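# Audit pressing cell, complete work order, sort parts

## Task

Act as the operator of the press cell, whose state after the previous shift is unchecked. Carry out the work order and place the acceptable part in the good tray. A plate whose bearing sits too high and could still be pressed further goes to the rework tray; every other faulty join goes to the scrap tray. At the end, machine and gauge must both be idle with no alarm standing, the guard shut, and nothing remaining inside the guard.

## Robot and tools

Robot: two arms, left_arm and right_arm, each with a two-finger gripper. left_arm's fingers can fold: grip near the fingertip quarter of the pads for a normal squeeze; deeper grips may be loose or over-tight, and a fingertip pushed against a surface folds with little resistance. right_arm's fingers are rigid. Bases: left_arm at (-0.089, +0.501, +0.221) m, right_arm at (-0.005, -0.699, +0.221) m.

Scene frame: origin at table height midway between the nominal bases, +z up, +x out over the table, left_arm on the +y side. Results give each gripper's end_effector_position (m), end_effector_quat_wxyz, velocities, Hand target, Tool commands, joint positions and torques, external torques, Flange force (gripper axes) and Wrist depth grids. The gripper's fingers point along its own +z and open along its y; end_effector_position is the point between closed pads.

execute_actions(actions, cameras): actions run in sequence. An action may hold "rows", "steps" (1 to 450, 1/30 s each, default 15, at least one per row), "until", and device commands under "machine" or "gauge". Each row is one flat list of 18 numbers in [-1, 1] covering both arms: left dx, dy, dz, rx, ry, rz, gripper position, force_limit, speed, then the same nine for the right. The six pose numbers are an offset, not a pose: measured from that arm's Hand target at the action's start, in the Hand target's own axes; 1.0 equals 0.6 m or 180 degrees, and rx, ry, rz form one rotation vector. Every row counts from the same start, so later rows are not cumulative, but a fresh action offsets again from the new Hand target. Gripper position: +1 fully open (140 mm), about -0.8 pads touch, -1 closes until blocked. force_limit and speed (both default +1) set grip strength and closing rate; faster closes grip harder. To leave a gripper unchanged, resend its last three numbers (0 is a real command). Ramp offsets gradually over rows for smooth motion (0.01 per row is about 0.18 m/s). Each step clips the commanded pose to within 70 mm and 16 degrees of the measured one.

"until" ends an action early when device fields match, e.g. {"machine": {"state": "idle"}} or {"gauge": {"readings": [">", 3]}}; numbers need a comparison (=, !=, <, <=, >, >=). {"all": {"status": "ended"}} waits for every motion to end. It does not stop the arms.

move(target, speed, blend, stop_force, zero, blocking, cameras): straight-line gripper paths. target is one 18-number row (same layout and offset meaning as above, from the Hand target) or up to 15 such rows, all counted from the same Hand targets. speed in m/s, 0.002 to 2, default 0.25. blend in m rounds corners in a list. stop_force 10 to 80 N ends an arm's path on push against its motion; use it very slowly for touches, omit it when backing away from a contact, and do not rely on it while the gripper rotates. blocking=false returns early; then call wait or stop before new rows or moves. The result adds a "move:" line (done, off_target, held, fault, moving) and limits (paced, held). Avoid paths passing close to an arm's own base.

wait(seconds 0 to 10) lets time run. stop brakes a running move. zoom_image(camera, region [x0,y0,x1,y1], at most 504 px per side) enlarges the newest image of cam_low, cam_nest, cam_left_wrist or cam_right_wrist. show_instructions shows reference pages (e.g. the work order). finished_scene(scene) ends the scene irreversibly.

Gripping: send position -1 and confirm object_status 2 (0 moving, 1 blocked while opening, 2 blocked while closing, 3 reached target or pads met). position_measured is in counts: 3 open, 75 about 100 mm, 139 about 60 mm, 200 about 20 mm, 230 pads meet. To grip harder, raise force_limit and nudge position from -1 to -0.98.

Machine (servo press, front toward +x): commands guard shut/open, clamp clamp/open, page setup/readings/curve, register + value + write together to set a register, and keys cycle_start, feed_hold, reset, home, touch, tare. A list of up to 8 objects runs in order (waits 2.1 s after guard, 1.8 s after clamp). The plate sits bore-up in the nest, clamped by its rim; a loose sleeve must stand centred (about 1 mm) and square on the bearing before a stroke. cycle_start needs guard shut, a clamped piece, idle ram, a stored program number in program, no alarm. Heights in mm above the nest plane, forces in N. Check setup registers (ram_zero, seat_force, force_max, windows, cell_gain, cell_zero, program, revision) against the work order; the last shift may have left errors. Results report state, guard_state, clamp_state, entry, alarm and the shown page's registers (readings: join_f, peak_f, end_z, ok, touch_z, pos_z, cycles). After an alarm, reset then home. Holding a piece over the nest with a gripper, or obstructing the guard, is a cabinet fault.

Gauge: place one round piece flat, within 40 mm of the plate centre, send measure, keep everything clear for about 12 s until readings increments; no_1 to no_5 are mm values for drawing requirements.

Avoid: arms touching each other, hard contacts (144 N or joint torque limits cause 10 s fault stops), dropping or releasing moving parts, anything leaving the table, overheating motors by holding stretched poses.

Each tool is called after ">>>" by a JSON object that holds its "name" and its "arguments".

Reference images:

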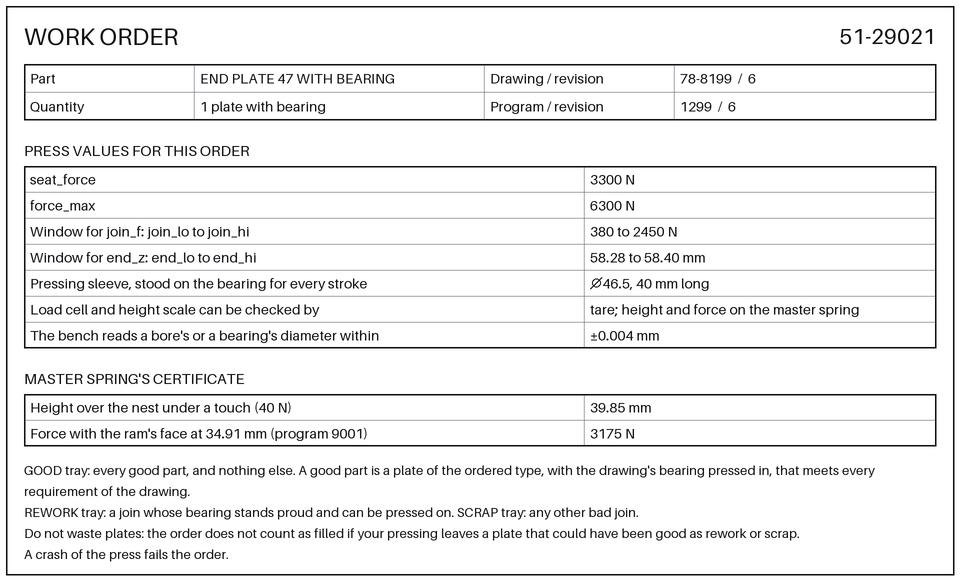

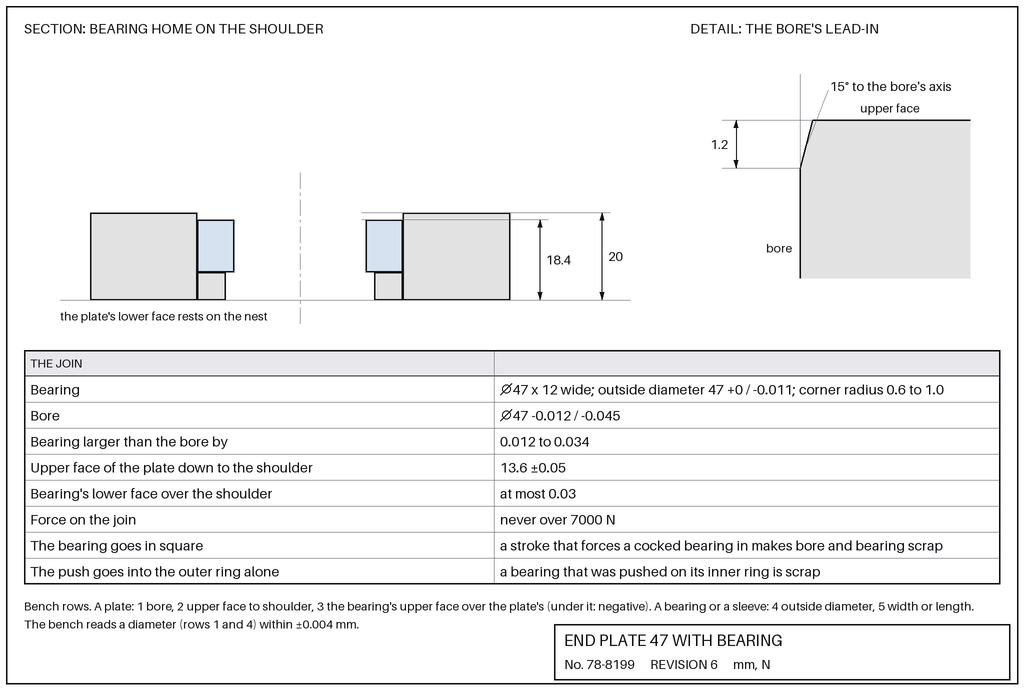

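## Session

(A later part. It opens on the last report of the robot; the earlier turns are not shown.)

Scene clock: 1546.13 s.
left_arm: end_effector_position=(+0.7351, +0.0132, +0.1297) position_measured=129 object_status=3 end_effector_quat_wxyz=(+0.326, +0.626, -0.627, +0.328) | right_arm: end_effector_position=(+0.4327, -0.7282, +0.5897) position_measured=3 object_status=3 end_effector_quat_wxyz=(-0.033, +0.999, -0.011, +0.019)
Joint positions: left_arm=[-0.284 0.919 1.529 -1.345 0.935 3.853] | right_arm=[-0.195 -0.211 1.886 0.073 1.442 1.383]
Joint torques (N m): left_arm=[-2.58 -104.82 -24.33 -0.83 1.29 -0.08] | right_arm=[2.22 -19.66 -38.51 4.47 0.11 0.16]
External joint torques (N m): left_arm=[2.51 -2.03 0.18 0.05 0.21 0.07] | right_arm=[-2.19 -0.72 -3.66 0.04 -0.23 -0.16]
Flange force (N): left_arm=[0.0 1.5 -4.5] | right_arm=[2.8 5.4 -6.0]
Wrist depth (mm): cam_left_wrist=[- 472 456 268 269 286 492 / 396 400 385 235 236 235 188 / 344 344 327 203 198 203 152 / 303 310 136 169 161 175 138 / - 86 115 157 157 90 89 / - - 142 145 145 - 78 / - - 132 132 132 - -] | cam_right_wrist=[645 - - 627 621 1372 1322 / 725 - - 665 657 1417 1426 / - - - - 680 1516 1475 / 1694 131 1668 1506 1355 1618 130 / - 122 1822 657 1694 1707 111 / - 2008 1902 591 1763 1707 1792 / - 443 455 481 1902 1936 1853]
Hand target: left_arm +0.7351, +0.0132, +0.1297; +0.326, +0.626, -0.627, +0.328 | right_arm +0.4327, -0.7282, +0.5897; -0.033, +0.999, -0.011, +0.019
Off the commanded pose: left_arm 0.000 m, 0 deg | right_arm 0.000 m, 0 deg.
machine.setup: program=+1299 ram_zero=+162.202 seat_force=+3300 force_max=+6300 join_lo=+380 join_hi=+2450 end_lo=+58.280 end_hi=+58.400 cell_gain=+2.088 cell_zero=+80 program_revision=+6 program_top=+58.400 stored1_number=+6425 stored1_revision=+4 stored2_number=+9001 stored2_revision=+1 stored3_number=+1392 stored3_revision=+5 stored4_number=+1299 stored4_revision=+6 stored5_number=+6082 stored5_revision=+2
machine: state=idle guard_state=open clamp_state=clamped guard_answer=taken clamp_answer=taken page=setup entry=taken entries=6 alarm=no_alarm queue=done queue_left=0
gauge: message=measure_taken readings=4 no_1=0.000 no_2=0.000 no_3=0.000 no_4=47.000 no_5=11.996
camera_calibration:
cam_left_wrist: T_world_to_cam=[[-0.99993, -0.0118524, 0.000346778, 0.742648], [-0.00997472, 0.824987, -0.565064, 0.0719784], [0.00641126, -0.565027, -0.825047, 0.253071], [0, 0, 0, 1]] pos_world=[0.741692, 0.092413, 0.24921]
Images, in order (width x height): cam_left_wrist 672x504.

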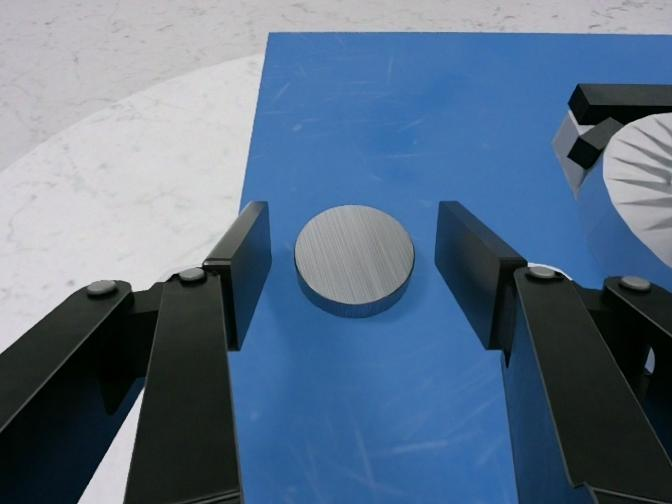

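>>> {"name": "execute_actions", "arguments": {"actions": [{"rows":[[0,0,0,0,0,0,-1,-0.3,-1,0,0,0,0,0,0,1,1,1]],"steps":60}]}}

>>> {"name": "move", "arguments": {"target": [[0.0958,0,-0.0672,0,0,0,-1,-0.3,-1,0,0,0,0,0,0,1,1,1],[0.0955,0.2240,-0.0676,0,0,0,-1,-0.3,-1,0,0,0,0,0,0,1,1,1],[0.0567,0.2240,-0.0403,0,0,0,-1,-0.3,-1,0,0,0,0,0,0,1,1,1]], "speed": [0.08,0.15,0.06], "blend": [0.02,0.0,0]}}

>>> {"name": "move", "arguments": {"target": [-0.0109,0,0.0077,0,0,0,-1,-0.3,-1,0,0,0,0,0,0,1,1,1], "speed": 0.003, "stop_force": 25, "cameras": ["cam_nest","cam_left_wrist"]}}

>>> {"name": "zoom_image", "arguments": {"camera": "cam_nest", "region": [300, 200, 460, 340]}}

>>> {"name": "zoom_image", "arguments": {"camera": "cam_left_wrist", "region": [270, 190, 440, 340]}}

Scene clock: 1560.37 s.
left_arm: end_effector_position=(+0.7351, +0.0132, +0.1297) position_measured=160 object_status=2 end_effector_quat_wxyz=(+0.326, +0.626, -0.627, +0.328) | right_arm: end_effector_position=(+0.4327, -0.7282, +0.5897) position_measured=3 object_status=3 end_effector_quat_wxyz=(-0.033, +0.999, -0.011, +0.019)
Joint positions: left_arm=[-0.284 0.919 1.529 -1.345 0.935 3.853] | right_arm=[-0.195 -0.211 1.886 0.073 1.442 1.383]
Joint torques (N m): left_arm=[-2.88 -103.28 -23.44 -0.54 1.12 -0.11] | right_arm=[2.29 -19.85 -38.53 4.48 0.08 0.18]
External joint torques (N m): left_arm=[2.93 -4.21 -1.03 -0.25 0.38 0.11] | right_arm=[-2.32 -0.12 -3.55 0.02 -0.2 -0.18]
Flange force (N): left_arm=[1.7 1.0 -6.0] | right_arm=[3.6 5.8 -5.8]
Wrist depth (mm): cam_left_wrist=[465 475 472 279 279 488 484 / 401 399 384 235 235 236 188 / 345 330 325 203 203 204 152 / 302 305 125 169 157 179 139 / - - 79 157 154 93 83 / - - 66 145 145 - 72 / - - - 132 130 - -] | cam_right_wrist=[- - - 638 - 1364 1399 / 638 - - - - 1408 1417 / 755 697 723 788 697 1506 1465 / 1372 130 1681 1807 1618 1571 130 / - 141 1936 - - 1838 111 / - 1971 1885 592 1853 1792 1792 / - 442 450 481 1919 1971 -]
Hand target: left_arm +0.7351, +0.0132, +0.1297; +0.326, +0.626, -0.627, +0.328 | right_arm +0.4327, -0.7282, +0.5897; -0.033, +0.999, -0.011, +0.019
Off the commanded pose: left_arm 0.000 m, 0 deg | right_arm 0.000 m, 0 deg.
machine.setup: program=+1299 ram_zero=+162.202 seat_force=+3300 force_max=+6300 join_lo=+380 join_hi=+2450 end_lo=+58.280 end_hi=+58.400 cell_gain=+2.088 cell_zero=+80 program_revision=+6 program_top=+58.400 stored1_number=+6425 stored1_revision=+4 stored2_number=+9001 stored2_revision=+1 stored3_number=+1392 stored3_revision=+5 stored4_number=+1299 stored4_revision=+6 stored5_number=+6082 stored5_revision=+2
machine: state=idle guard_state=open clamp_state=clamped guard_answer=taken clamp_answer=taken page=setup entry=taken entries=6 alarm=no_alarm queue=done queue_left=0
gauge: message=measure_taken readings=4 no_1=0.000 no_2=0.000 no_3=0.000 no_4=47.000 no_5=11.996

Scene clock: 1563.03 s.
left_arm: end_effector_position=(+0.6006, +0.0136, +0.1709) position_measured=160 object_status=2 end_effector_quat_wxyz=(+0.326, +0.626, -0.627, +0.328) | right_arm: end_effector_position=(+0.4327, -0.7282, +0.5897) position_measured=3 object_status=3 end_effector_quat_wxyz=(-0.033, +0.999, -0.011, +0.019)
Joint positions: left_arm=[-0.338 0.74 1.829 -1.478 0.884 3.999] | right_arm=[-0.195 -0.211 1.886 0.073 1.442 1.383]
Joint torques (N m): left_arm=[-2.21 -88.21 -20.27 -1.08 1.73 -0.07] | right_arm=[2.42 -19.77 -38.51 4.5 0.09 0.12]
External joint torques (N m): left_arm=[1.78 -2.04 0.39 0.11 0.03 0.07] | right_arm=[-2.29 -1.39 -3.88 0.03 -0.2 -0.13]
Flange force (N): left_arm=[0.5 1.6 -4.3] | right_arm=[2.0 5.4 -6.6]
Wrist depth (mm): cam_left_wrist=[- 559 531 568 553 554 753 / 445 295 295 291 295 296 212 / - 262 261 221 256 262 224 / 224 237 125 169 157 230 205 / - - 79 158 159 93 83 / - - 63 160 - - 72 / - - - 142 143 - -] | cam_right_wrist=[- - 611 - - 1381 1381 / - 709 695 - - 1436 1446 / 769 680 693 723 - 1495 1465 / 1792 131 1707 1694 1668 1594 130 / - 141 1838 - 1749 1735 111 / - 2046 1853 588 1792 1853 1869 / - 442 453 485 1902 1936 1902]
Hand target: left_arm +0.6006, +0.0136, +0.1710; +0.326, +0.626, -0.627, +0.328 | right_arm +0.4327, -0.7282, +0.5897; -0.033, +0.999, -0.011, +0.019
Off the commanded pose: left_arm 0.000 m, 0 deg | right_arm 0.000 m, 0 deg.
machine.setup: program=+1299 ram_zero=+162.202 seat_force=+3300 force_max=+6300 join_lo=+380 join_hi=+2450 end_lo=+58.280 end_hi=+58.400 cell_gain=+2.088 cell_zero=+80 program_revision=+6 program_top=+58.400 stored1_number=+6425 stored1_revision=+4 stored2_number=+9001 stored2_revision=+1 stored3_number=+1392 stored3_revision=+5 stored4_number=+1299 stored4_revision=+6 stored5_number=+6082 stored5_revision=+2
machine: state=idle guard_state=open clamp_state=clamped guard_answer=taken clamp_answer=taken page=setup entry=taken entries=6 alarm=no_alarm queue=done queue_left=0
gauge: message=measure_taken readings=4 no_1=0.000 no_2=0.000 no_3=0.000 no_4=47.000 no_5=11.996
move: done

Scene clock: 1564.47 s.
left_arm: end_effector_position=(+0.6007, +0.0136, +0.1684) position_measured=160 object_status=2 end_effector_quat_wxyz=(+0.326, +0.626, -0.627, +0.328) | right_arm: end_effector_position=(+0.4327, -0.7282, +0.5897) position_measured=3 object_status=3 end_effector_quat_wxyz=(-0.033, +0.999, -0.011, +0.019)
Joint positions: left_arm=[-0.338 0.744 1.829 -1.481 0.884 4.004] | right_arm=[-0.195 -0.211 1.886 0.073 1.442 1.383]
Joint torques (N m): left_arm=[-11.81 -66.45 -17.7 -0.59 -3.68 0.09] | right_arm=[2.4 -19.54 -38.55 4.47 0.16 0.15]
External joint torques (N m): left_arm=[11.81 -24.1 -2.19 -0.38 5.43 -0.09] | right_arm=[-2.19 -1.67 -3.79 0.06 -0.26 -0.16]
Flange force (N): left_arm=[14.5 8.9 -39.0] | right_arm=[1.4 5.2 -6.4]
Wrist depth (mm): cam_left_wrist=[582 534 544 - 549 551 - / 467 301 292 290 300 299 204 / 260 259 259 218 252 259 204 / 228 228 125 168 158 228 205 / - - 79 157 157 93 77 / - - 63 157 - - 72 / - - - 140 140 - -] | cam_right_wrist=[667 - 669 - - 1355 1322 / - 723 - - 673 1475 1417 / - 748 - - 659 1506 1446 / 1721 130 1721 - 1643 1516 130 / - 141 1792 - 1681 1721 111 / - 1971 1885 596 1971 1807 1792 / - 443 455 473 1885 2026 1902]
Hand target: left_arm +0.6006, +0.0136, +0.1684; +0.326, +0.626, -0.627, +0.328 (not the last commanded pose) | right_arm +0.4327, -0.7282, +0.5897; -0.033, +0.999, -0.011, +0.019
Off the commanded pose: left_arm 0.005 m, 0 deg | right_arm 0.000 m, 0 deg.
machine.setup: program=+1299 ram_zero=+162.202 seat_force=+3300 force_max=+6300 join_lo=+380 join_hi=+2450 end_lo=+58.280 end_hi=+58.400 cell_gain=+2.088 cell_zero=+80 program_revision=+6 program_top=+58.400 stored1_number=+6425 stored1_revision=+4 stored2_number=+9001 stored2_revision=+1 stored3_number=+1392 stored3_revision=+5 stored4_number=+1299 stored4_revision=+6 stored5_number=+6082 stored5_revision=+2
machine: state=idle guard_state=open clamp_state=clamped guard_answer=taken clamp_answer=taken page=setup entry=taken entries=6 alarm=no_alarm queue=done queue_left=0
gauge: message=measure_taken readings=4 no_1=0.000 no_2=0.000 no_3=0.000 no_4=47.000 no_5=11.996
move: contact (left_arm)
camera_calibration:
cam_left_wrist: T_world_to_cam=[[-0.99993, -0.0118272, 0.000210325, 0.608185], [-0.00987542, 0.824862, -0.565248, 0.0923179], [0.00651183, -0.56521, -0.824921, 0.286034], [0, 0, 0, 1]] pos_world=[0.607191, 0.0927132, 0.28801]
Images, in order (width x height): cam_nest 672x504, cam_left_wrist 672x504.

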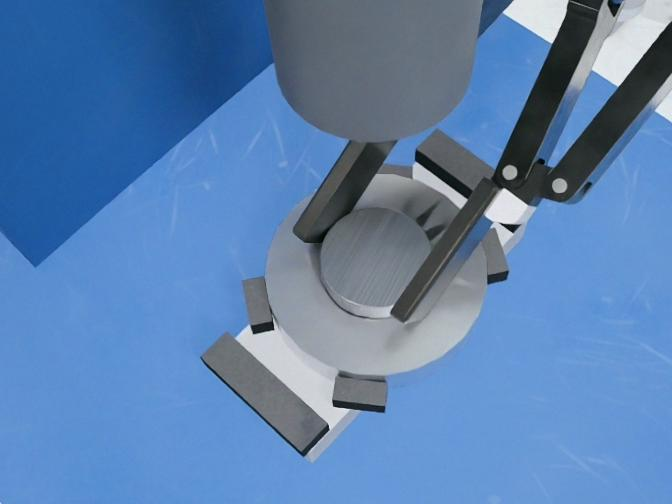

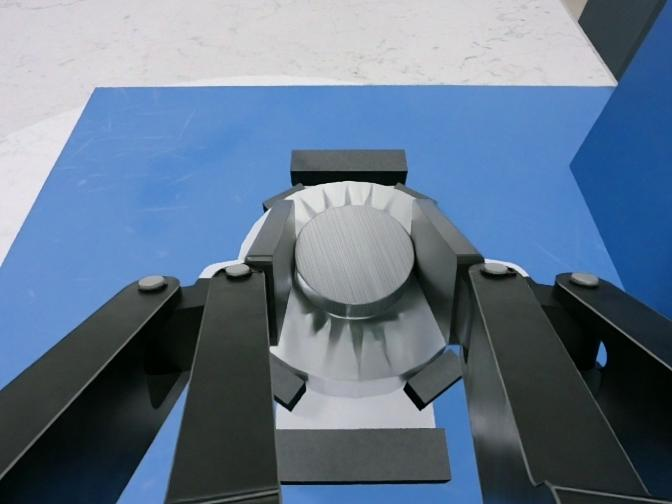

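Scaled by 3.150 from the camera's 672x504 image, which has a finer 960x720 frame.

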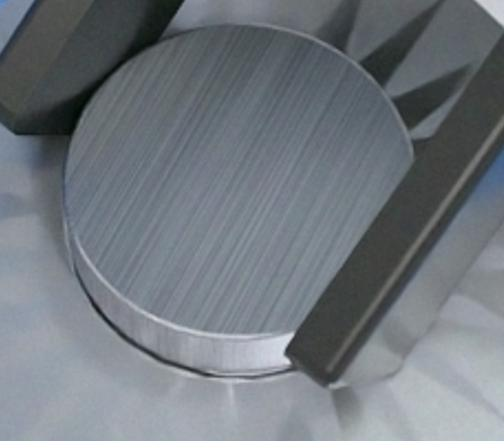

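Scaled by 2.965 from the camera's 672x504 image, which has a finer 960x720 frame.

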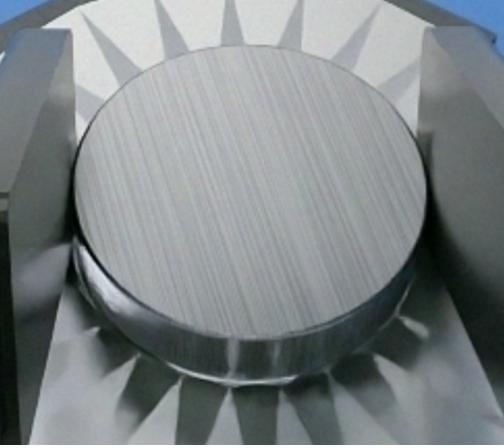

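>>> {"name": "execute_actions", "arguments": {"actions": [{"rows":[[0,0,0,0,0,0,0.0,-0.3,-1,0,0,0,0,0,0,1,1,1]],"steps":45}], "cameras": ["cam_nest","cam_left_wrist"]}}

>>> {"name": "zoom_image", "arguments": {"camera": "cam_nest", "region": [300, 200, 460, 340]}}

>>> {"name": "zoom_image", "arguments": {"camera": "cam_left_wrist", "region": [270, 190, 440, 340]}}

Scene clock: 1575.27 s.
left_arm: end_effector_position=(+0.6006, +0.0136, +0.1684) position_measured=129 object_status=3 end_effector_quat_wxyz=(+0.326, +0.626, -0.627, +0.328) | right_arm: end_effector_position=(+0.4327, -0.7282, +0.5897) position_measured=3 object_status=3 end_effector_quat_wxyz=(-0.033, +0.999, -0.011, +0.019)
Joint positions: left_arm=[-0.338 0.744 1.829 -1.481 0.884 4.004] | right_arm=[-0.195 -0.211 1.886 0.073 1.442 1.383]
Joint torques (N m): left_arm=[-2.48 -87.9 -19.47 -0.94 1.57 -0.08] | right_arm=[2.44 -19.49 -38.55 4.48 0.06 0.16]
External joint torques (N m): left_arm=[2.34 -2.49 -0.34 -0.02 0.18 0.08] | right_arm=[-2.44 -1.05 -3.65 0.02 -0.18 -0.16]
Flange force (N): left_arm=[0.7 0.4 -4.9] | right_arm=[2.2 5.9 -6.2]
Wrist depth (mm): cam_left_wrist=[518 565 548 548 550 551 746 / 477 291 289 299 289 293 204 / 258 258 255 218 221 259 215 / 227 227 135 170 158 222 214 / - 86 115 156 160 90 92 / - - 157 154 158 - 78 / - - 162 140 141 - -] | cam_right_wrist=[- - - - 625 1347 1347 / - 702 - 686 688 1446 1408 / - 718 - - - 1516 1455 / - 130 1721 1838 1655 1618 130 / - 130 1792 725 1655 1777 111 / - 1989 1885 588 1936 1763 1777 / - 441 456 484 611 1919 1869]
Hand target: left_arm +0.6006, +0.0136, +0.1684; +0.326, +0.626, -0.627, +0.328 | right_arm +0.4327, -0.7282, +0.5897; -0.033, +0.999, -0.011, +0.019
Off the commanded pose: left_arm 0.000 m, 0 deg | right_arm 0.000 m, 0 deg.
machine.setup: program=+1299 ram_zero=+162.202 seat_force=+3300 force_max=+6300 join_lo=+380 join_hi=+2450 end_lo=+58.280 end_hi=+58.400 cell_gain=+2.088 cell_zero=+80 program_revision=+6 program_top=+58.400 stored1_number=+6425 stored1_revision=+4 stored2_number=+9001 stored2_revision=+1 stored3_number=+1392 stored3_revision=+5 stored4_number=+1299 stored4_revision=+6 stored5_number=+6082 stored5_revision=+2
machine: state=idle guard_state=open clamp_state=clamped guard_answer=taken clamp_answer=taken page=setup entry=taken entries=6 alarm=no_alarm queue=done queue_left=0
gauge: message=measure_taken readings=4 no_1=0.000 no_2=0.000 no_3=0.000 no_4=47.000 no_5=11.996
camera_calibration:
cam_left_wrist: T_world_to_cam=[[-0.99993, -0.0118269, 0.000208397, 0.608187], [-0.00987499, 0.824941, -0.565133, 0.0921384], [0.00651188, -0.565095, -0.825, 0.28602], [0, 0, 0, 1]] pos_world=[0.607191, 0.0928131, 0.28791]
Images, in order (width x height): cam_nest 672x504, cam_left_wrist 672x504.

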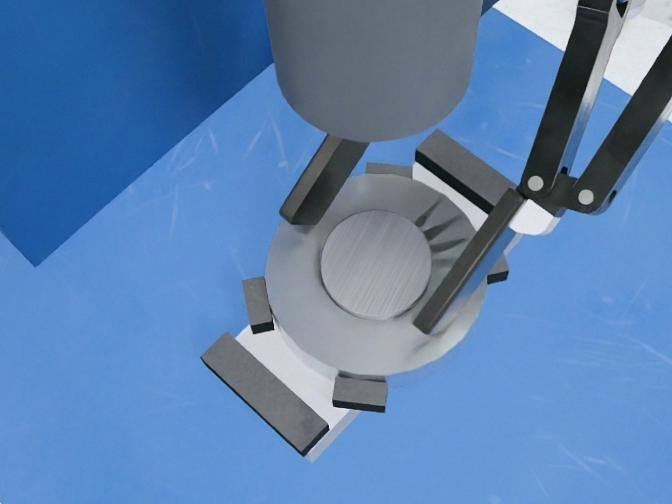

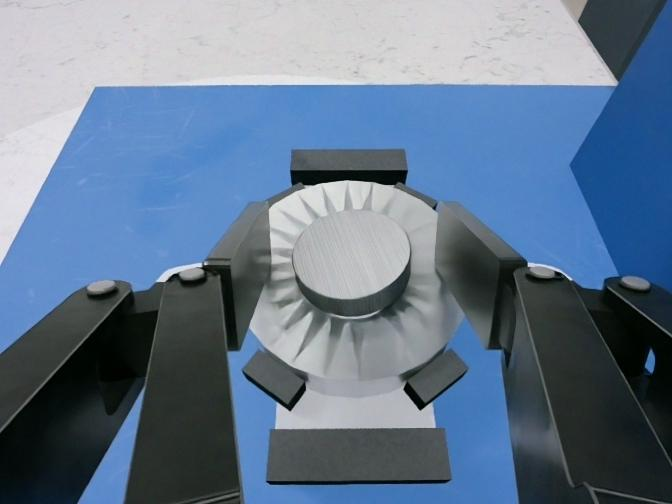

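Scaled by 3.150 from the camera's 672x504 image, which has a finer 960x720 frame.

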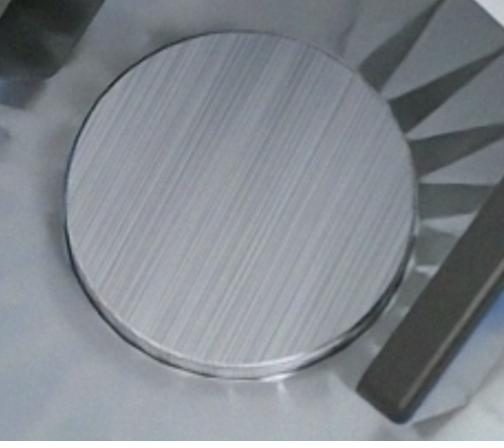

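Scaled by 2.965 from the camera's 672x504 image, which has a finer 960x720 frame.

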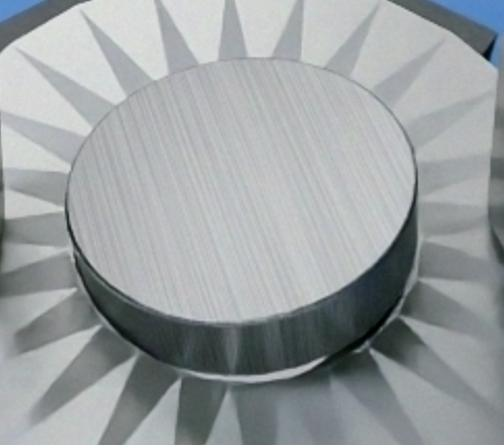

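>>> {"name": "execute_actions", "arguments": {"actions": [{"rows":[[0,0,0,0,0,0,-1,-0.3,-1,0,0,0,0,0,0,1,1,1]],"steps":60}]}}

>>> {"name": "move", "arguments": {"target": [[0.0423,0,-0.0297,0,0,0,-1,-0.3,-1,0,0,0,0,0,0,1,1,1],[0.0423,-0.2240,-0.0297,0,0,0,-1,-0.3,-1,0,0,0,0,0,0,1,1,1],[-0.0400,-0.2240,0.0281,0,0,0,-1,-0.3,-1,0,0,0,0,0,0,1,1,1]], "speed": [0.06,0.15,0.08], "blend": [0.01,0.015,0]}}

>>> {"name": "move", "arguments": {"target": [-0.0204,0,0.0143,0,0,0,-1,-0.3,-1,0,0,0,0,0,0,1,1,1], "speed": 0.008, "stop_force": 10}}

>>> {"name": "execute_actions", "arguments": {"actions": [{"rows":[[0.0007,0,-0.0005,0,0,0,0.0,-0.3,-1,0,0,0,0,0,0,1,1,1]],"steps":45}]}}

>>> {"name": "execute_actions", "arguments": {"actions": [{"rows":[[0,0,0,0,0,0,-1,0,-1,0,0,0,0,0,0,1,1,1]],"steps":60}], "cameras": ["cam_left_wrist"]}}

>>> {"name": "zoom_image", "arguments": {"camera": "cam_left_wrist", "region": [270, 190, 440, 340]}}

Scene clock: 1600.20 s.
left_arm: end_effector_position=(+0.6006, +0.0136, +0.1684) position_measured=160 object_status=2 end_effector_quat_wxyz=(+0.326, +0.626, -0.627, +0.328) | right_arm: end_effector_position=(+0.4327, -0.7282, +0.5897) position_measured=3 object_status=3 end_effector_quat_wxyz=(-0.033, +0.999, -0.011, +0.019)
Joint positions: left_arm=[-0.338 0.744 1.829 -1.481 0.884 4.004] | right_arm=[-0.195 -0.211 1.886 0.073 1.442 1.383]
Joint torques (N m): left_arm=[-14 -68.44 -3.75 4.2 1.8 -0.03] | right_arm=[2.16 -19.85 -38.39 4.49 0.12 0.18]
External joint torques (N m): left_arm=[13.89 -21.98 -16.04 -5.16 -0.05 0.03] | right_arm=[-2.14 -0.44 -3.69 0.01 -0.23 -0.19]
Flange force (N): left_arm=[14.3 -13.7 -22.0] | right_arm=[3.4 5.3 -6.0]
Wrist depth (mm): cam_left_wrist=[553 551 572 570 549 549 753 / 463 300 290 290 291 300 239 / 259 259 259 219 252 259 238 / 228 229 127 171 158 228 205 / - - 79 157 157 93 - / - - 66 159 - - 72 / - - - 141 141 - -] | cam_right_wrist=[- - - - 638 1372 1322 / - 711 - 669 675 1446 1399 / - 730 - 720 - 1583 1516 / 1822 130 1694 1655 1549 1560 130 / - 141 1735 - 1707 1681 111 / - 1971 1971 591 1792 1822 1777 / - 441 459 479 1869 1936 1902]
Hand target: left_arm +0.6006, +0.0136, +0.1684; +0.326, +0.626, -0.627, +0.328 | right_arm +0.4327, -0.7282, +0.5897; -0.033, +0.999, -0.011, +0.019
Off the commanded pose: left_arm 0.000 m, 0 deg | right_arm 0.000 m, 0 deg.
machine.setup: program=+1299 ram_zero=+162.202 seat_force=+3300 force_max=+6300 join_lo=+380 join_hi=+2450 end_lo=+58.280 end_hi=+58.400 cell_gain=+2.088 cell_zero=+80 program_revision=+6 program_top=+58.400 stored1_number=+6425 stored1_revision=+4 stored2_number=+9001 stored2_revision=+1 stored3_number=+1392 stored3_revision=+5 stored4_number=+1299 stored4_revision=+6 stored5_number=+6082 stored5_revision=+2
machine: state=idle guard_state=open clamp_state=clamped guard_answer=taken clamp_answer=taken page=setup entry=taken entries=6 alarm=no_alarm queue=done queue_left=0
gauge: message=measure_taken readings=4 no_1=0.000 no_2=0.000 no_3=0.000 no_4=47.000 no_5=11.996

Scene clock: 1602.63 s.
left_arm: end_effector_position=(+0.7352, +0.0135, +0.1395) position_measured=160 object_status=2 end_effector_quat_wxyz=(+0.326, +0.626, -0.627, +0.328) | right_arm: end_effector_position=(+0.4327, -0.7282, +0.5897) position_measured=3 object_status=3 end_effector_quat_wxyz=(-0.033, +0.999, -0.011, +0.019)
Joint positions: left_arm=[-0.284 0.907 1.53 -1.337 0.938 3.841] | right_arm=[-0.195 -0.211 1.886 0.073 1.442 1.383]
Joint torques (N m): left_arm=[-2.59 -105.74 -24.93 -0.94 1.43 -0.04] | right_arm=[2.55 -19.73 -38.58 4.48 0.09 0.15]
External joint torques (N m): left_arm=[2.38 -1.05 0.17 0.15 0.05 0.04] | right_arm=[-2.49 -0.63 -3.52 0.02 -0.21 -0.15]
Flange force (N): left_arm=[-0.7 0.5 -3.4] | right_arm=[2.7 6.0 -5.9]
Wrist depth (mm): cam_left_wrist=[493 474 498 283 287 507 494 / 415 413 400 250 251 251 199 / 358 357 339 217 217 217 165 / 315 321 126 170 159 187 146 / - - 79 167 168 93 82 / - - 66 155 155 - 72 / - - - 141 141 - -] | cam_right_wrist=[597 - 643 - - 1372 1355 / 657 748 - 678 - 1455 1426 / 761 753 766 675 758 1485 1495 / 1721 130 1721 1606 1606 1618 130 / - 141 1749 772 1694 1630 111 / - 2046 1822 586 1822 1869 1807 / - 435 459 481 1792 1902 1869]
Hand target: left_arm +0.7351, +0.0134, +0.1396; +0.326, +0.626, -0.627, +0.328 | right_arm +0.4327, -0.7282, +0.5897; -0.033, +0.999, -0.011, +0.019
Off the commanded pose: left_arm 0.000 m, 0 deg | right_arm 0.000 m, 0 deg.
machine.setup: program=+1299 ram_zero=+162.202 seat_force=+3300 force_max=+6300 join_lo=+380 join_hi=+2450 end_lo=+58.280 end_hi=+58.400 cell_gain=+2.088 cell_zero=+80 program_revision=+6 program_top=+58.400 stored1_number=+6425 stored1_revision=+4 stored2_number=+9001 stored2_revision=+1 stored3_number=+1392 stored3_revision=+5 stored4_number=+1299 stored4_revision=+6 stored5_number=+6082 stored5_revision=+2
machine: state=idle guard_state=open clamp_state=clamped guard_answer=taken clamp_answer=taken page=setup entry=taken entries=6 alarm=no_alarm queue=done queue_left=0
gauge: message=measure_taken readings=4 no_1=0.000 no_2=0.000 no_3=0.000 no_4=47.000 no_5=11.996
move: done

Scene clock: 1604.53 s.
left_arm: end_effector_position=(+0.7352, +0.0134, +0.1292) position_measured=160 object_status=2 end_effector_quat_wxyz=(+0.326, +0.626, -0.627, +0.328) | right_arm: end_effector_position=(+0.4327, -0.7282, +0.5897) position_measured=3 object_status=3 end_effector_quat_wxyz=(-0.033, +0.999, -0.011, +0.019)
Joint positions: left_arm=[-0.284 0.919 1.529 -1.345 0.935 3.854] | right_arm=[-0.195 -0.211 1.886 0.073 1.442 1.383]
Joint torques (N m): left_arm=[-4.19 -93.63 -22.26 -0.01 -2.14 -0.01] | right_arm=[2.37 -19.93 -38.47 4.53 0.11 0.09]
External joint torques (N m): left_arm=[4 -13.7 -2.17 -0.79 3.64 0.01] | right_arm=[-2.32 -0.97 -3.83 -0.02 -0.22 -0.1]
Flange force (N): left_arm=[9.0 6.2 -16.7] | right_arm=[2.6 5.5 -6.4]
Wrist depth (mm): cam_left_wrist=[476 473 468 279 261 485 281 / 398 397 384 235 235 235 188 / 344 344 325 203 203 204 152 / 302 309 125 168 156 179 139 / - - 79 157 155 93 83 / - - 66 145 145 - 72 / - - - 132 129 - -] | cam_right_wrist=[627 618 - 661 621 1355 1347 / - - 684 630 675 1408 1408 / 725 740 725 772 716 1538 1495 / - 130 1735 1178 1618 1527 130 / - 141 1777 828 1721 1668 111 / - 1989 1869 592 596 1792 1763 / - 441 457 483 1936 1936 1902]
Hand target: left_arm +0.7352, +0.0134, +0.1291; +0.326, +0.626, -0.627, +0.328 (not the last commanded pose) | right_arm +0.4327, -0.7282, +0.5897; -0.033, +0.999, -0.011, +0.019
Off the commanded pose: left_arm 0.005 m, 0 deg | right_arm 0.000 m, 0 deg.
machine.setup: program=+1299 ram_zero=+162.202 seat_force=+3300 force_max=+6300 join_lo=+380 join_hi=+2450 end_lo=+58.280 end_hi=+58.400 cell_gain=+2.088 cell_zero=+80 program_revision=+6 program_top=+58.400 stored1_number=+6425 stored1_revision=+4 stored2_number=+9001 stored2_revision=+1 stored3_number=+1392 stored3_revision=+5 stored4_number=+1299 stored4_revision=+6 stored5_number=+6082 stored5_revision=+2
machine: state=idle guard_state=open clamp_state=clamped guard_answer=taken clamp_answer=taken page=setup entry=taken entries=6 alarm=no_alarm queue=done queue_left=0
gauge: message=measure_taken readings=4 no_1=0.000 no_2=0.000 no_3=0.000 no_4=47.000 no_5=11.996
move: contact (left_arm)

Scene clock: 1606.23 s.
left_arm: end_effector_position=(+0.7352, +0.0134, +0.1296) position_measured=129 object_status=3 end_effector_quat_wxyz=(+0.326, +0.626, -0.627, +0.328) | right_arm: end_effector_position=(+0.4327, -0.7282, +0.5897) position_measured=3 object_status=3 end_effector_quat_wxyz=(-0.033, +0.999, -0.011, +0.019)
Joint positions: left_arm=[-0.284 0.919 1.529 -1.345 0.935 3.854] | right_arm=[-0.195 -0.211 1.886 0.073 1.442 1.383]
Joint torques (N m): left_arm=[-2.28 -104.85 -24.18 -0.81 1.33 -0.05] | right_arm=[2.62 -19.36 -38.32 4.51 0.16 0.16]
External joint torques (N m): left_arm=[2.15 -2.5 -0.23 0.01 0.17 0.04] | right_arm=[-2.68 -0.72 -3.77 -0.01 -0.28 -0.16]
Flange force (N): left_arm=[0.8 1.2 -4.3] | right_arm=[2.8 6.5 -6.2]
Wrist depth (mm): cam_left_wrist=[473 472 472 270 279 270 278 / 398 399 386 235 229 236 189 / 344 343 325 203 203 204 152 / 303 309 136 169 161 175 137 / - 86 115 157 157 90 89 / - - 142 145 145 - 78 / - - 132 132 132 - -] | cam_right_wrist=[691 647 665 649 - 1408 1364 / - 718 657 659 665 1446 1436 / - 761 - - - 1495 1516 / 1777 130 1655 1191 1643 1560 123 / - 141 1763 780 1694 1721 110 / - 2026 1936 604 1721 1792 1792 / - 442 449 482 1936 1971 1792]
Hand target: left_arm +0.7352, +0.0134, +0.1297; +0.326, +0.626, -0.627, +0.328 | right_arm +0.4327, -0.7282, +0.5897; -0.033, +0.999, -0.011, +0.019
Off the commanded pose: left_arm 0.000 m, 0 deg | right_arm 0.000 m, 0 deg.
machine.setup: program=+1299 ram_zero=+162.202 seat_force=+3300 force_max=+6300 join_lo=+380 join_hi=+2450 end_lo=+58.280 end_hi=+58.400 cell_gain=+2.088 cell_zero=+80 program_revision=+6 program_top=+58.400 stored1_number=+6425 stored1_revision=+4 stored2_number=+9001 stored2_revision=+1 stored3_number=+1392 stored3_revision=+5 stored4_number=+1299 stored4_revision=+6 stored5_number=+6082 stored5_revision=+2
machine: state=idle guard_state=open clamp_state=clamped guard_answer=taken clamp_answer=taken page=setup entry=taken entries=6 alarm=no_alarm queue=done queue_left=0
gauge: message=measure_taken readings=4 no_1=0.000 no_2=0.000 no_3=0.000 no_4=47.000 no_5=11.996

Scene clock: 1608.43 s.
left_arm: end_effector_position=(+0.7352, +0.0134, +0.1297) position_measured=162 object_status=2 end_effector_quat_wxyz=(+0.326, +0.626, -0.627, +0.328) | right_arm: end_effector_position=(+0.4327, -0.7282, +0.5897) position_measured=3 object_status=3 end_effector_quat_wxyz=(-0.033, +0.999, -0.011, +0.019)
Joint positions: left_arm=[-0.284 0.919 1.529 -1.345 0.935 3.854] | right_arm=[-0.195 -0.211 1.886 0.073 1.442 1.383]
Joint torques (N m): left_arm=[-3.8 -101.55 -22.71 -0.32 0.75 -0.13] | right_arm=[2.36 -19.37 -38.49 4.53 0.1 0.16]
External joint torques (N m): left_arm=[3.41 -5.77 -1.68 -0.49 0.76 0.13] | right_arm=[-2.28 -1.51 -3.8 -0.01 -0.21 -0.16]
Flange force (N): left_arm=[2.7 1.0 -7.5] | right_arm=[1.7 5.4 -6.5]
Wrist depth (mm): cam_left_wrist=[452 - 472 280 269 278 485 / - 397 386 235 235 235 189 / 335 353 326 204 203 203 152 / 302 300 123 169 157 179 139 / - - 79 157 155 93 83 / - - 66 145 142 - 68 / - - - 132 130 - -] | cam_right_wrist=[645 671 - - - 1355 1330 / 634 688 704 - - 1446 1399 / - - - 693 1606 1475 1455 / 1681 130 1694 1668 1668 1527 130 / - 141 1822 686 1681 1681 111 / - 1989 1936 589 1807 1807 1807 / - 443 456 484 2008 1885 1936]
Hand target: left_arm +0.7352, +0.0134, +0.1297; +0.326, +0.626, -0.627, +0.328 | right_arm +0.4327, -0.7282, +0.5897; -0.033, +0.999, -0.011, +0.019
Off the commanded pose: left_arm 0.000 m, 0 deg | right_arm 0.000 m, 0 deg.
machine.setup: program=+1299 ram_zero=+162.202 seat_force=+3300 force_max=+6300 join_lo=+380 join_hi=+2450 end_lo=+58.280 end_hi=+58.400 cell_gain=+2.088 cell_zero=+80 program_revision=+6 program_top=+58.400 stored1_number=+6425 stored1_revision=+4 stored2_number=+9001 stored2_revision=+1 stored3_number=+1392 stored3_revision=+5 stored4_number=+1299 stored4_revision=+6 stored5_number=+6082 stored5_revision=+2
machine: state=idle guard_state=open clamp_state=clamped guard_answer=taken clamp_answer=taken page=setup entry=taken entries=6 alarm=no_alarm queue=done queue_left=0
gauge: message=measure_taken readings=4 no_1=0.000 no_2=0.000 no_3=0.000 no_4=47.000 no_5=11.996
camera_calibration:
cam_left_wrist: T_world_to_cam=[[-0.99993, -0.0118268, 0.000209993, 0.742783], [-0.00987484, 0.824862, -0.565248, 0.0717976], [0.00651184, -0.56521, -0.824921, 0.253095], [0, 0, 0, 1]] pos_world=[0.741791, 0.0926132, 0.24921]
Images, in order (width x height): cam_left_wrist 672x504.

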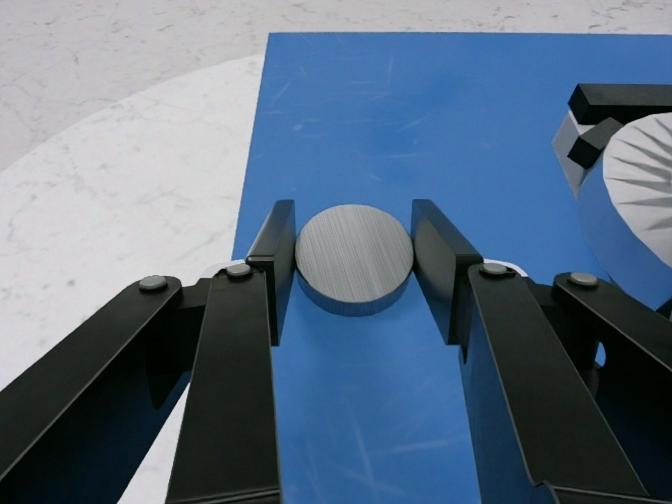

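Scaled by 2.965 from the camera's 672x504 image, which has a finer 960x720 frame.

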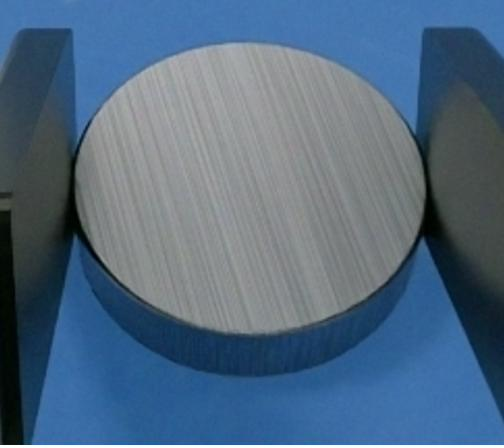

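>>> {"name": "move", "arguments": {"target": [[0.0958,0,-0.0672,0,0,0,-1,0,-1,0,0,0,0,0,0,1,1,1],[0.0961,0.2240,-0.0668,0,0,0,-1,0,-1,0,0,0,0,0,0,1,1,1],[0.0573,0.2240,-0.0395,0,0,0,-1,0,-1,0,0,0,0,0,0,1,1,1]], "speed": [0.08,0.15,0.06], "blend": [0.02,0.0,0]}}

>>> {"name": "move", "arguments": {"target": [-0.0109,0,0.0077,0,0,0,-1,0,-1,0,0,0,0,0,0,1,1,1], "speed": 0.003, "stop_force": 40, "cameras": ["cam_nest","cam_left_wrist"]}}

>>> {"name": "zoom_image", "arguments": {"camera": "cam_nest", "region": [300, 200, 460, 340]}}

>>> {"name": "zoom_image", "arguments": {"camera": "cam_left_wrist", "region": [270, 190, 440, 340]}}

Scene clock: 1620.80 s.
left_arm: end_effector_position=(+0.6006, +0.0132, +0.1709) position_measured=162 object_status=2 end_effector_quat_wxyz=(+0.326, +0.626, -0.627, +0.328) | right_arm: end_effector_position=(+0.4327, -0.7282, +0.5897) position_measured=3 object_status=3 end_effector_quat_wxyz=(-0.033, +0.999, -0.011, +0.019)
Joint positions: left_arm=[-0.339 0.74 1.829 -1.479 0.884 3.999] | right_arm=[-0.195 -0.211 1.886 0.073 1.442 1.383]
Joint torques (N m): left_arm=[-2.08 -88.21 -19.77 -1.02 1.7 -0.11] | right_arm=[2.53 -19.55 -38.51 4.51 0.06 0.17]
External joint torques (N m): left_arm=[2.01 -2.03 0.03 0.07 0.04 0.11] | right_arm=[-2.36 -1.12 -3.66 0 -0.18 -0.18]
Flange force (N): left_arm=[0.4 0.9 -4.3] | right_arm=[2.1 5.7 -6.3]
Wrist depth (mm): cam_left_wrist=[- 564 555 554 555 551 753 / 444 294 305 297 289 293 205 / 261 262 253 222 247 262 215 / 230 236 123 169 157 231 205 / - - 79 159 159 93 83 / - - 66 160 - - 72 / - - - 143 143 - -] | cam_right_wrist=[691 - 669 645 628 1372 1372 / - - 695 706 - 1426 1408 / 695 - - - - 1516 1485 / - 131 1749 1838 1630 1594 130 / - 142 1777 903 1735 1721 111 / - 2008 1869 591 1749 1763 - / - 445 453 482 1885 1807 -]
Hand target: left_arm +0.6007, +0.0132, +0.1709; +0.326, +0.626, -0.627, +0.328 | right_arm +0.4327, -0.7282, +0.5897; -0.033, +0.999, -0.011, +0.019
Off the commanded pose: left_arm 0.000 m, 0 deg | right_arm 0.000 m, 0 deg.
machine.setup: program=+1299 ram_zero=+162.202 seat_force=+3300 force_max=+6300 join_lo=+380 join_hi=+2450 end_lo=+58.280 end_hi=+58.400 cell_gain=+2.088 cell_zero=+80 program_revision=+6 program_top=+58.400 stored1_number=+6425 stored1_revision=+4 stored2_number=+9001 stored2_revision=+1 stored3_number=+1392 stored3_revision=+5 stored4_number=+1299 stored4_revision=+6 stored5_number=+6082 stored5_revision=+2
machine: state=idle guard_state=open clamp_state=clamped guard_answer=taken clamp_answer=taken page=setup entry=taken entries=6 alarm=no_alarm queue=done queue_left=0
gauge: message=measure_taken readings=4 no_1=0.000 no_2=0.000 no_3=0.000 no_4=47.000 no_5=11.996
move: done

Scene clock: 1622.33 s.
left_arm: end_effector_position=(+0.6007, +0.0131, +0.1682) position_measured=162 object_status=2 end_effector_quat_wxyz=(+0.326, +0.626, -0.627, +0.328) | right_arm: end_effector_position=(+0.4327, -0.7282, +0.5897) position_measured=3 object_status=3 end_effector_quat_wxyz=(-0.033, +0.999, -0.011, +0.019)
Joint positions: left_arm=[-0.339 0.744 1.829 -1.482 0.884 4.005] | right_arm=[-0.195 -0.211 1.886 0.073 1.442 1.383]
Joint torques (N m): left_arm=[-17.38 -55.74 -15.99 -0.01 -6.34 0.25] | right_arm=[2.35 -19.36 -38.54 4.46 0.08 0.21]
External joint torques (N m): left_arm=[17.45 -34.75 -3.79 -0.95 8.09 -0.25] | right_arm=[-2.27 -1.21 -3.65 0.05 -0.19 -0.21]
Flange force (N): left_arm=[20.8 11.5 -56.1] | right_arm=[2.0 5.6 -6.2]
Wrist depth (mm): cam_left_wrist=[575 - 566 572 572 550 - / 491 291 290 290 292 301 214 / 259 259 259 219 253 260 215 / 228 228 123 168 157 228 215 / - - 79 157 157 93 83 / - - 66 158 - - 71 / - - - 140 141 - -] | cam_right_wrist=[653 769 - 647 634 1408 1322 / 711 702 697 693 661 1475 1399 / 669 730 718 - - 1538 1485 / - 130 1707 - 1681 1606 130 / - 142 1777 740 1681 1655 111 / - 1936 1869 609 1792 1749 1822 / - 443 451 482 1919 1902 1853]
Hand target: left_arm +0.6007, +0.0131, +0.1682; +0.326, +0.626, -0.627, +0.328 (not the last commanded pose) | right_arm +0.4327, -0.7282, +0.5897; -0.033, +0.999, -0.011, +0.019
Off the commanded pose: left_arm 0.005 m, 0 deg | right_arm 0.000 m, 0 deg.
machine.setup: program=+1299 ram_zero=+162.202 seat_force=+3300 force_max=+6300 join_lo=+380 join_hi=+2450 end_lo=+58.280 end_hi=+58.400 cell_gain=+2.088 cell_zero=+80 program_revision=+6 program_top=+58.400 stored1_number=+6425 stored1_revision=+4 stored2_number=+9001 stored2_revision=+1 stored3_number=+1392 stored3_revision=+5 stored4_number=+1299 stored4_revision=+6 stored5_number=+6082 stored5_revision=+2
machine: state=idle guard_state=open clamp_state=clamped guard_answer=taken clamp_answer=taken page=setup entry=taken entries=6 alarm=no_alarm queue=done queue_left=0
gauge: message=measure_taken readings=4 no_1=0.000 no_2=0.000 no_3=0.000 no_4=47.000 no_5=11.996
move: contact (left_arm)
camera_calibration:
cam_left_wrist: T_world_to_cam=[[-0.99993, -0.0118017, 0.0000735362, 0.608319], [-0.00977555, 0.824737, -0.565432, 0.0924005], [0.0066124, -0.565393, -0.824795, 0.285536], [0, 0, 0, 1]] pos_world=[0.607291, 0.0924134, 0.287711]
Images, in order (width x height): cam_nest 672x504, cam_left_wrist 672x504.

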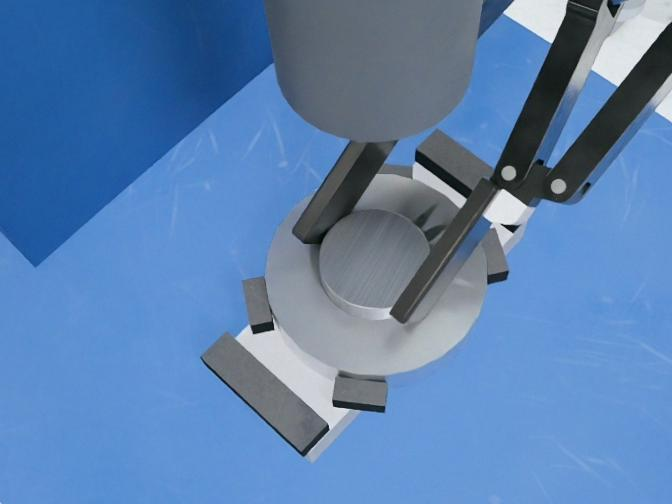

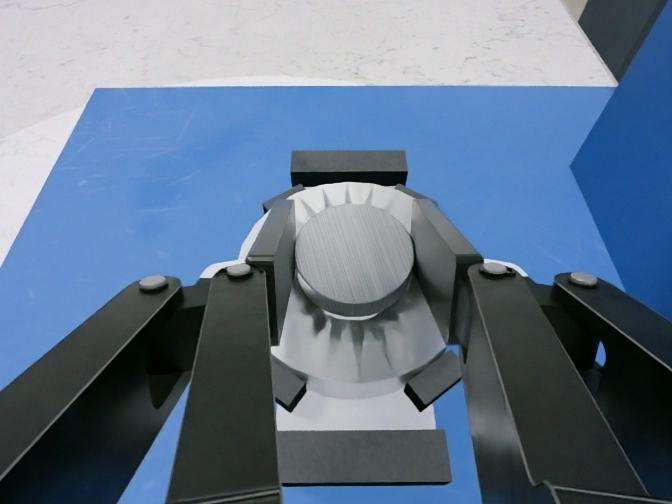

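Scaled by 3.150 from the camera's 672x504 image, which has a finer 960x720 frame.

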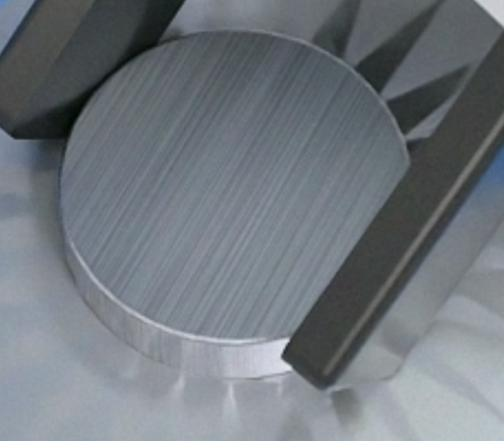

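Scaled by 2.965 from the camera's 672x504 image, which has a finer 960x720 frame.

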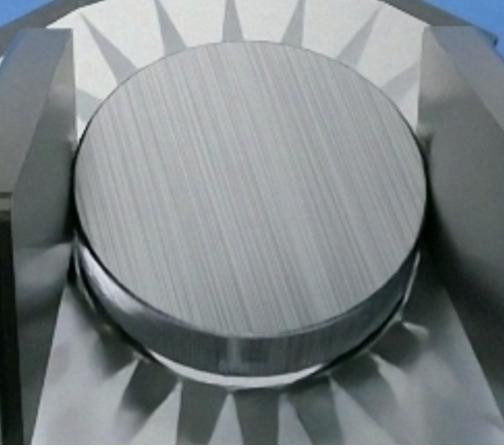

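>>> {"name": "move", "arguments": {"target": [[0.00273,0,-0.00192,0,0,0,-1,0,-1,0,0,0,0,0,0,1,1,1],[0.00158,-0.0003,-0.00356,0,0,0,-1,0,-1,0,0,0,0,0,0,1,1,1]], "speed": 0.02}}

>>> {"name": "move", "arguments": {"target": [-0.0096,0,0.0067,0,0,0,-1,0,-1,0,0,0,0,0,0,1,1,1], "speed": 0.003, "stop_force": 40, "cameras": ["cam_nest","cam_left_wrist"]}}

>>> {"name": "zoom_image", "arguments": {"camera": "cam_nest", "region": [300, 200, 460, 340]}}

>>> {"name": "zoom_image", "arguments": {"camera": "cam_left_wrist", "region": [270, 190, 440, 340]}}

Scene clock: 1640.37 s.
left_arm: end_effector_position=(+0.6008, +0.0143, +0.1702) position_measured=162 object_status=2 end_effector_quat_wxyz=(+0.326, +0.626, -0.627, +0.328) | right_arm: end_effector_position=(+0.4327, -0.7282, +0.5897) position_measured=3 object_status=3 end_effector_quat_wxyz=(-0.033, +0.999, -0.011, +0.019)
Joint positions: left_arm=[-0.337 0.741 1.829 -1.479 0.885 4.001] | right_arm=[-0.195 -0.211 1.886 0.073 1.442 1.383]
Joint torques (N m): left_arm=[-1.56 -88.11 -19.85 -1.13 1.68 0.02] | right_arm=[2.42 -19.76 -38.36 4.5 0.12 0.16]
External joint torques (N m): left_arm=[1.4 -2.3 -0.05 0.16 0.07 -0.02] | right_arm=[-2.32 -0.77 -3.78 0 -0.23 -0.16]
Flange force (N): left_arm=[1.4 0.9 -4.1] | right_arm=[2.9 5.7 -6.3]
Wrist depth (mm): cam_left_wrist=[554 629 522 541 572 - - / 467 293 293 302 301 302 203 / 261 261 261 220 254 261 205 / 229 235 123 169 157 230 205 / - - 79 158 158 93 83 / - - 66 160 - - 71 / - - - 144 145 - -] | cam_right_wrist=[- - - 638 651 1372 1347 / - - 720 661 - 1446 1381 / - 809 720 711 718 1538 1465 / 1707 130 1694 1721 1668 1583 130 / - 131 1777 777 1763 1694 111 / - 2046 1869 565 1919 1763 1763 / - 443 454 484 659 1885 1885]
Hand target: left_arm +0.6009, +0.0143, +0.1702; +0.326, +0.626, -0.627, +0.328 | right_arm +0.4327, -0.7282, +0.5897; -0.033, +0.999, -0.011, +0.019
Off the commanded pose: left_arm 0.000 m, 0 deg | right_arm 0.000 m, 0 deg.
machine.setup: program=+1299 ram_zero=+162.202 seat_force=+3300 force_max=+6300 join_lo=+380 join_hi=+2450 end_lo=+58.280 end_hi=+58.400 cell_gain=+2.088 cell_zero=+80 program_revision=+6 program_top=+58.400 stored1_number=+6425 stored1_revision=+4 stored2_number=+9001 stored2_revision=+1 stored3_number=+1392 stored3_revision=+5 stored4_number=+1299 stored4_revision=+6 stored5_number=+6082 stored5_revision=+2
machine: state=idle guard_state=open clamp_state=clamped guard_answer=taken clamp_answer=taken page=setup entry=taken entries=6 alarm=no_alarm queue=done queue_left=0
gauge: message=measure_taken readings=4 no_1=0.000 no_2=0.000 no_3=0.000 no_4=47.000 no_5=11.996
move: done

Scene clock: 1641.63 s.
left_arm: end_effector_position=(+0.6009, +0.0144, +0.1682) position_measured=162 object_status=2 end_effector_quat_wxyz=(+0.326, +0.626, -0.627, +0.329) | right_arm: end_effector_position=(+0.4327, -0.7282, +0.5897) position_measured=3 object_status=3 end_effector_quat_wxyz=(-0.033, +0.999, -0.011, +0.019)
Joint positions: left_arm=[-0.337 0.744 1.829 -1.481 0.885 4.005] | right_arm=[-0.195 -0.211 1.886 0.073 1.442 1.383]
Joint torques (N m): left_arm=[-11.4 -59.65 -14.62 0.56 -6.17 0.18] | right_arm=[2.26 -19.8 -38.46 4.54 0.09 0.17]
External joint torques (N m): left_arm=[11.29 -30.65 -5.07 -1.52 7.92 -0.18] | right_arm=[-2.25 -0.81 -3.73 -0.04 -0.21 -0.18]
Flange force (N): left_arm=[21.4 9.3 -43.7] | right_arm=[2.8 5.5 -6.2]
Wrist depth (mm): cam_left_wrist=[529 553 550 545 - 534 551 / 465 301 291 300 289 300 204 / 259 259 259 219 253 259 241 / 228 228 123 169 157 228 214 / - - 79 157 157 93 - / - - 66 158 - - - / - - - 143 143 - -] | cam_right_wrist=[665 667 - 645 - 1338 1338 / - - 691 - - 1417 1506 / - 711 720 - - 1495 1485 / - 130 1749 - 1668 1549 130 / - 131 1853 821 1777 1721 111 / - 1936 1936 602 1735 1822 1792 / - 440 448 467 1902 1936 1902]
Hand target: left_arm +0.6008, +0.0144, +0.1682; +0.326, +0.626, -0.627, +0.329 (not the last commanded pose) | right_arm +0.4327, -0.7282, +0.5897; -0.033, +0.999, -0.011, +0.019
Off the commanded pose: left_arm 0.005 m, 0 deg | right_arm 0.000 m, 0 deg.
machine.setup: program=+1299 ram_zero=+162.202 seat_force=+3300 force_max=+6300 join_lo=+380 join_hi=+2450 end_lo=+58.280 end_hi=+58.400 cell_gain=+2.088 cell_zero=+80 program_revision=+6 program_top=+58.400 stored1_number=+6425 stored1_revision=+4 stored2_number=+9001 stored2_revision=+1 stored3_number=+1392 stored3_revision=+5 stored4_number=+1299 stored4_revision=+6 stored5_number=+6082 stored5_revision=+2
machine: state=idle guard_state=open clamp_state=clamped guard_answer=taken clamp_answer=taken page=setup entry=taken entries=6 alarm=no_alarm queue=done queue_left=0
gauge: message=measure_taken readings=4 no_1=0.000 no_2=0.000 no_3=0.000 no_4=47.000 no_5=11.996
move: contact (left_arm)
camera_calibration:
cam_left_wrist: T_world_to_cam=[[-0.99993, -0.0118019, 0.0000770476, 0.608432], [-0.00977583, 0.82458, -0.565661, 0.0914927], [0.00661232, -0.565623, -0.824638, 0.286191], [0, 0, 0, 1]] pos_world=[0.607391, 0.0936136, 0.287711]
Images, in order (width x height): cam_nest 672x504, cam_left_wrist 672x504.

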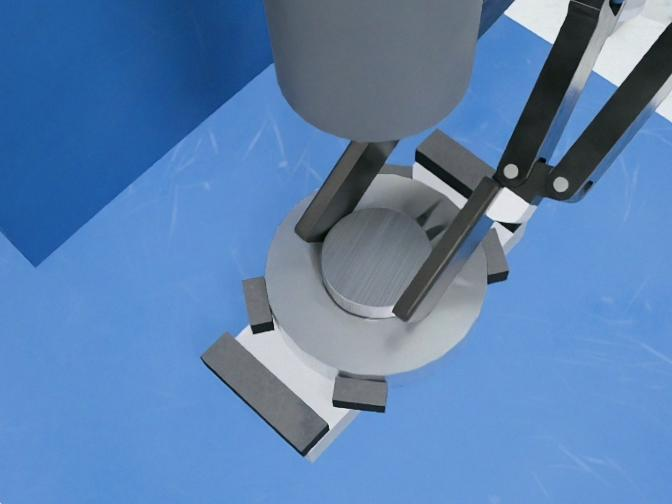

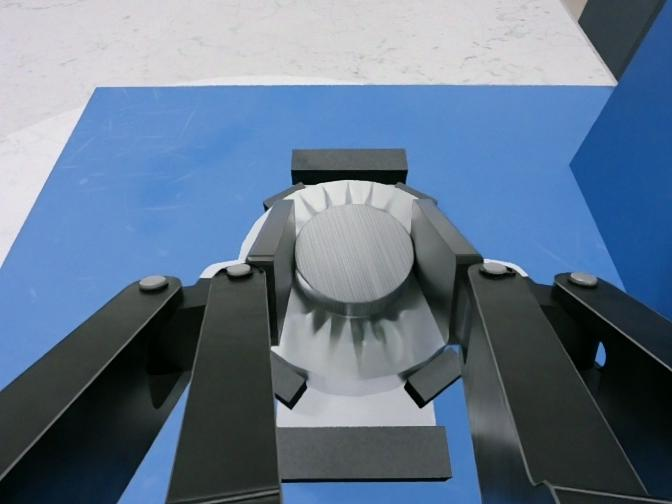

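Scaled by 3.150 from the camera's 672x504 image, which has a finer 960x720 frame.

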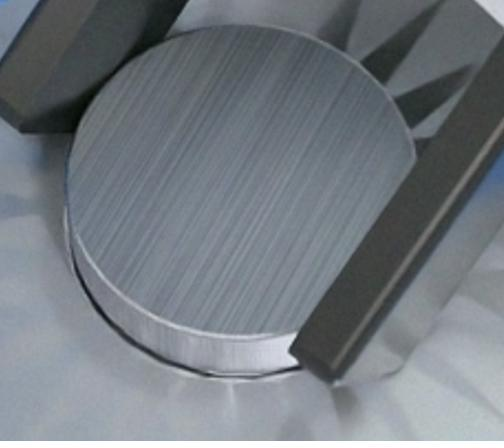

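Scaled by 2.965 from the camera's 672x504 image, which has a finer 960x720 frame.

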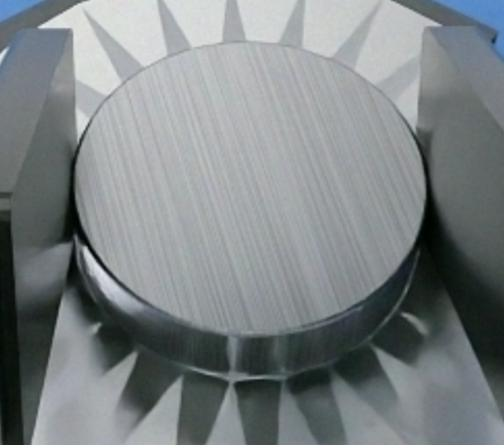

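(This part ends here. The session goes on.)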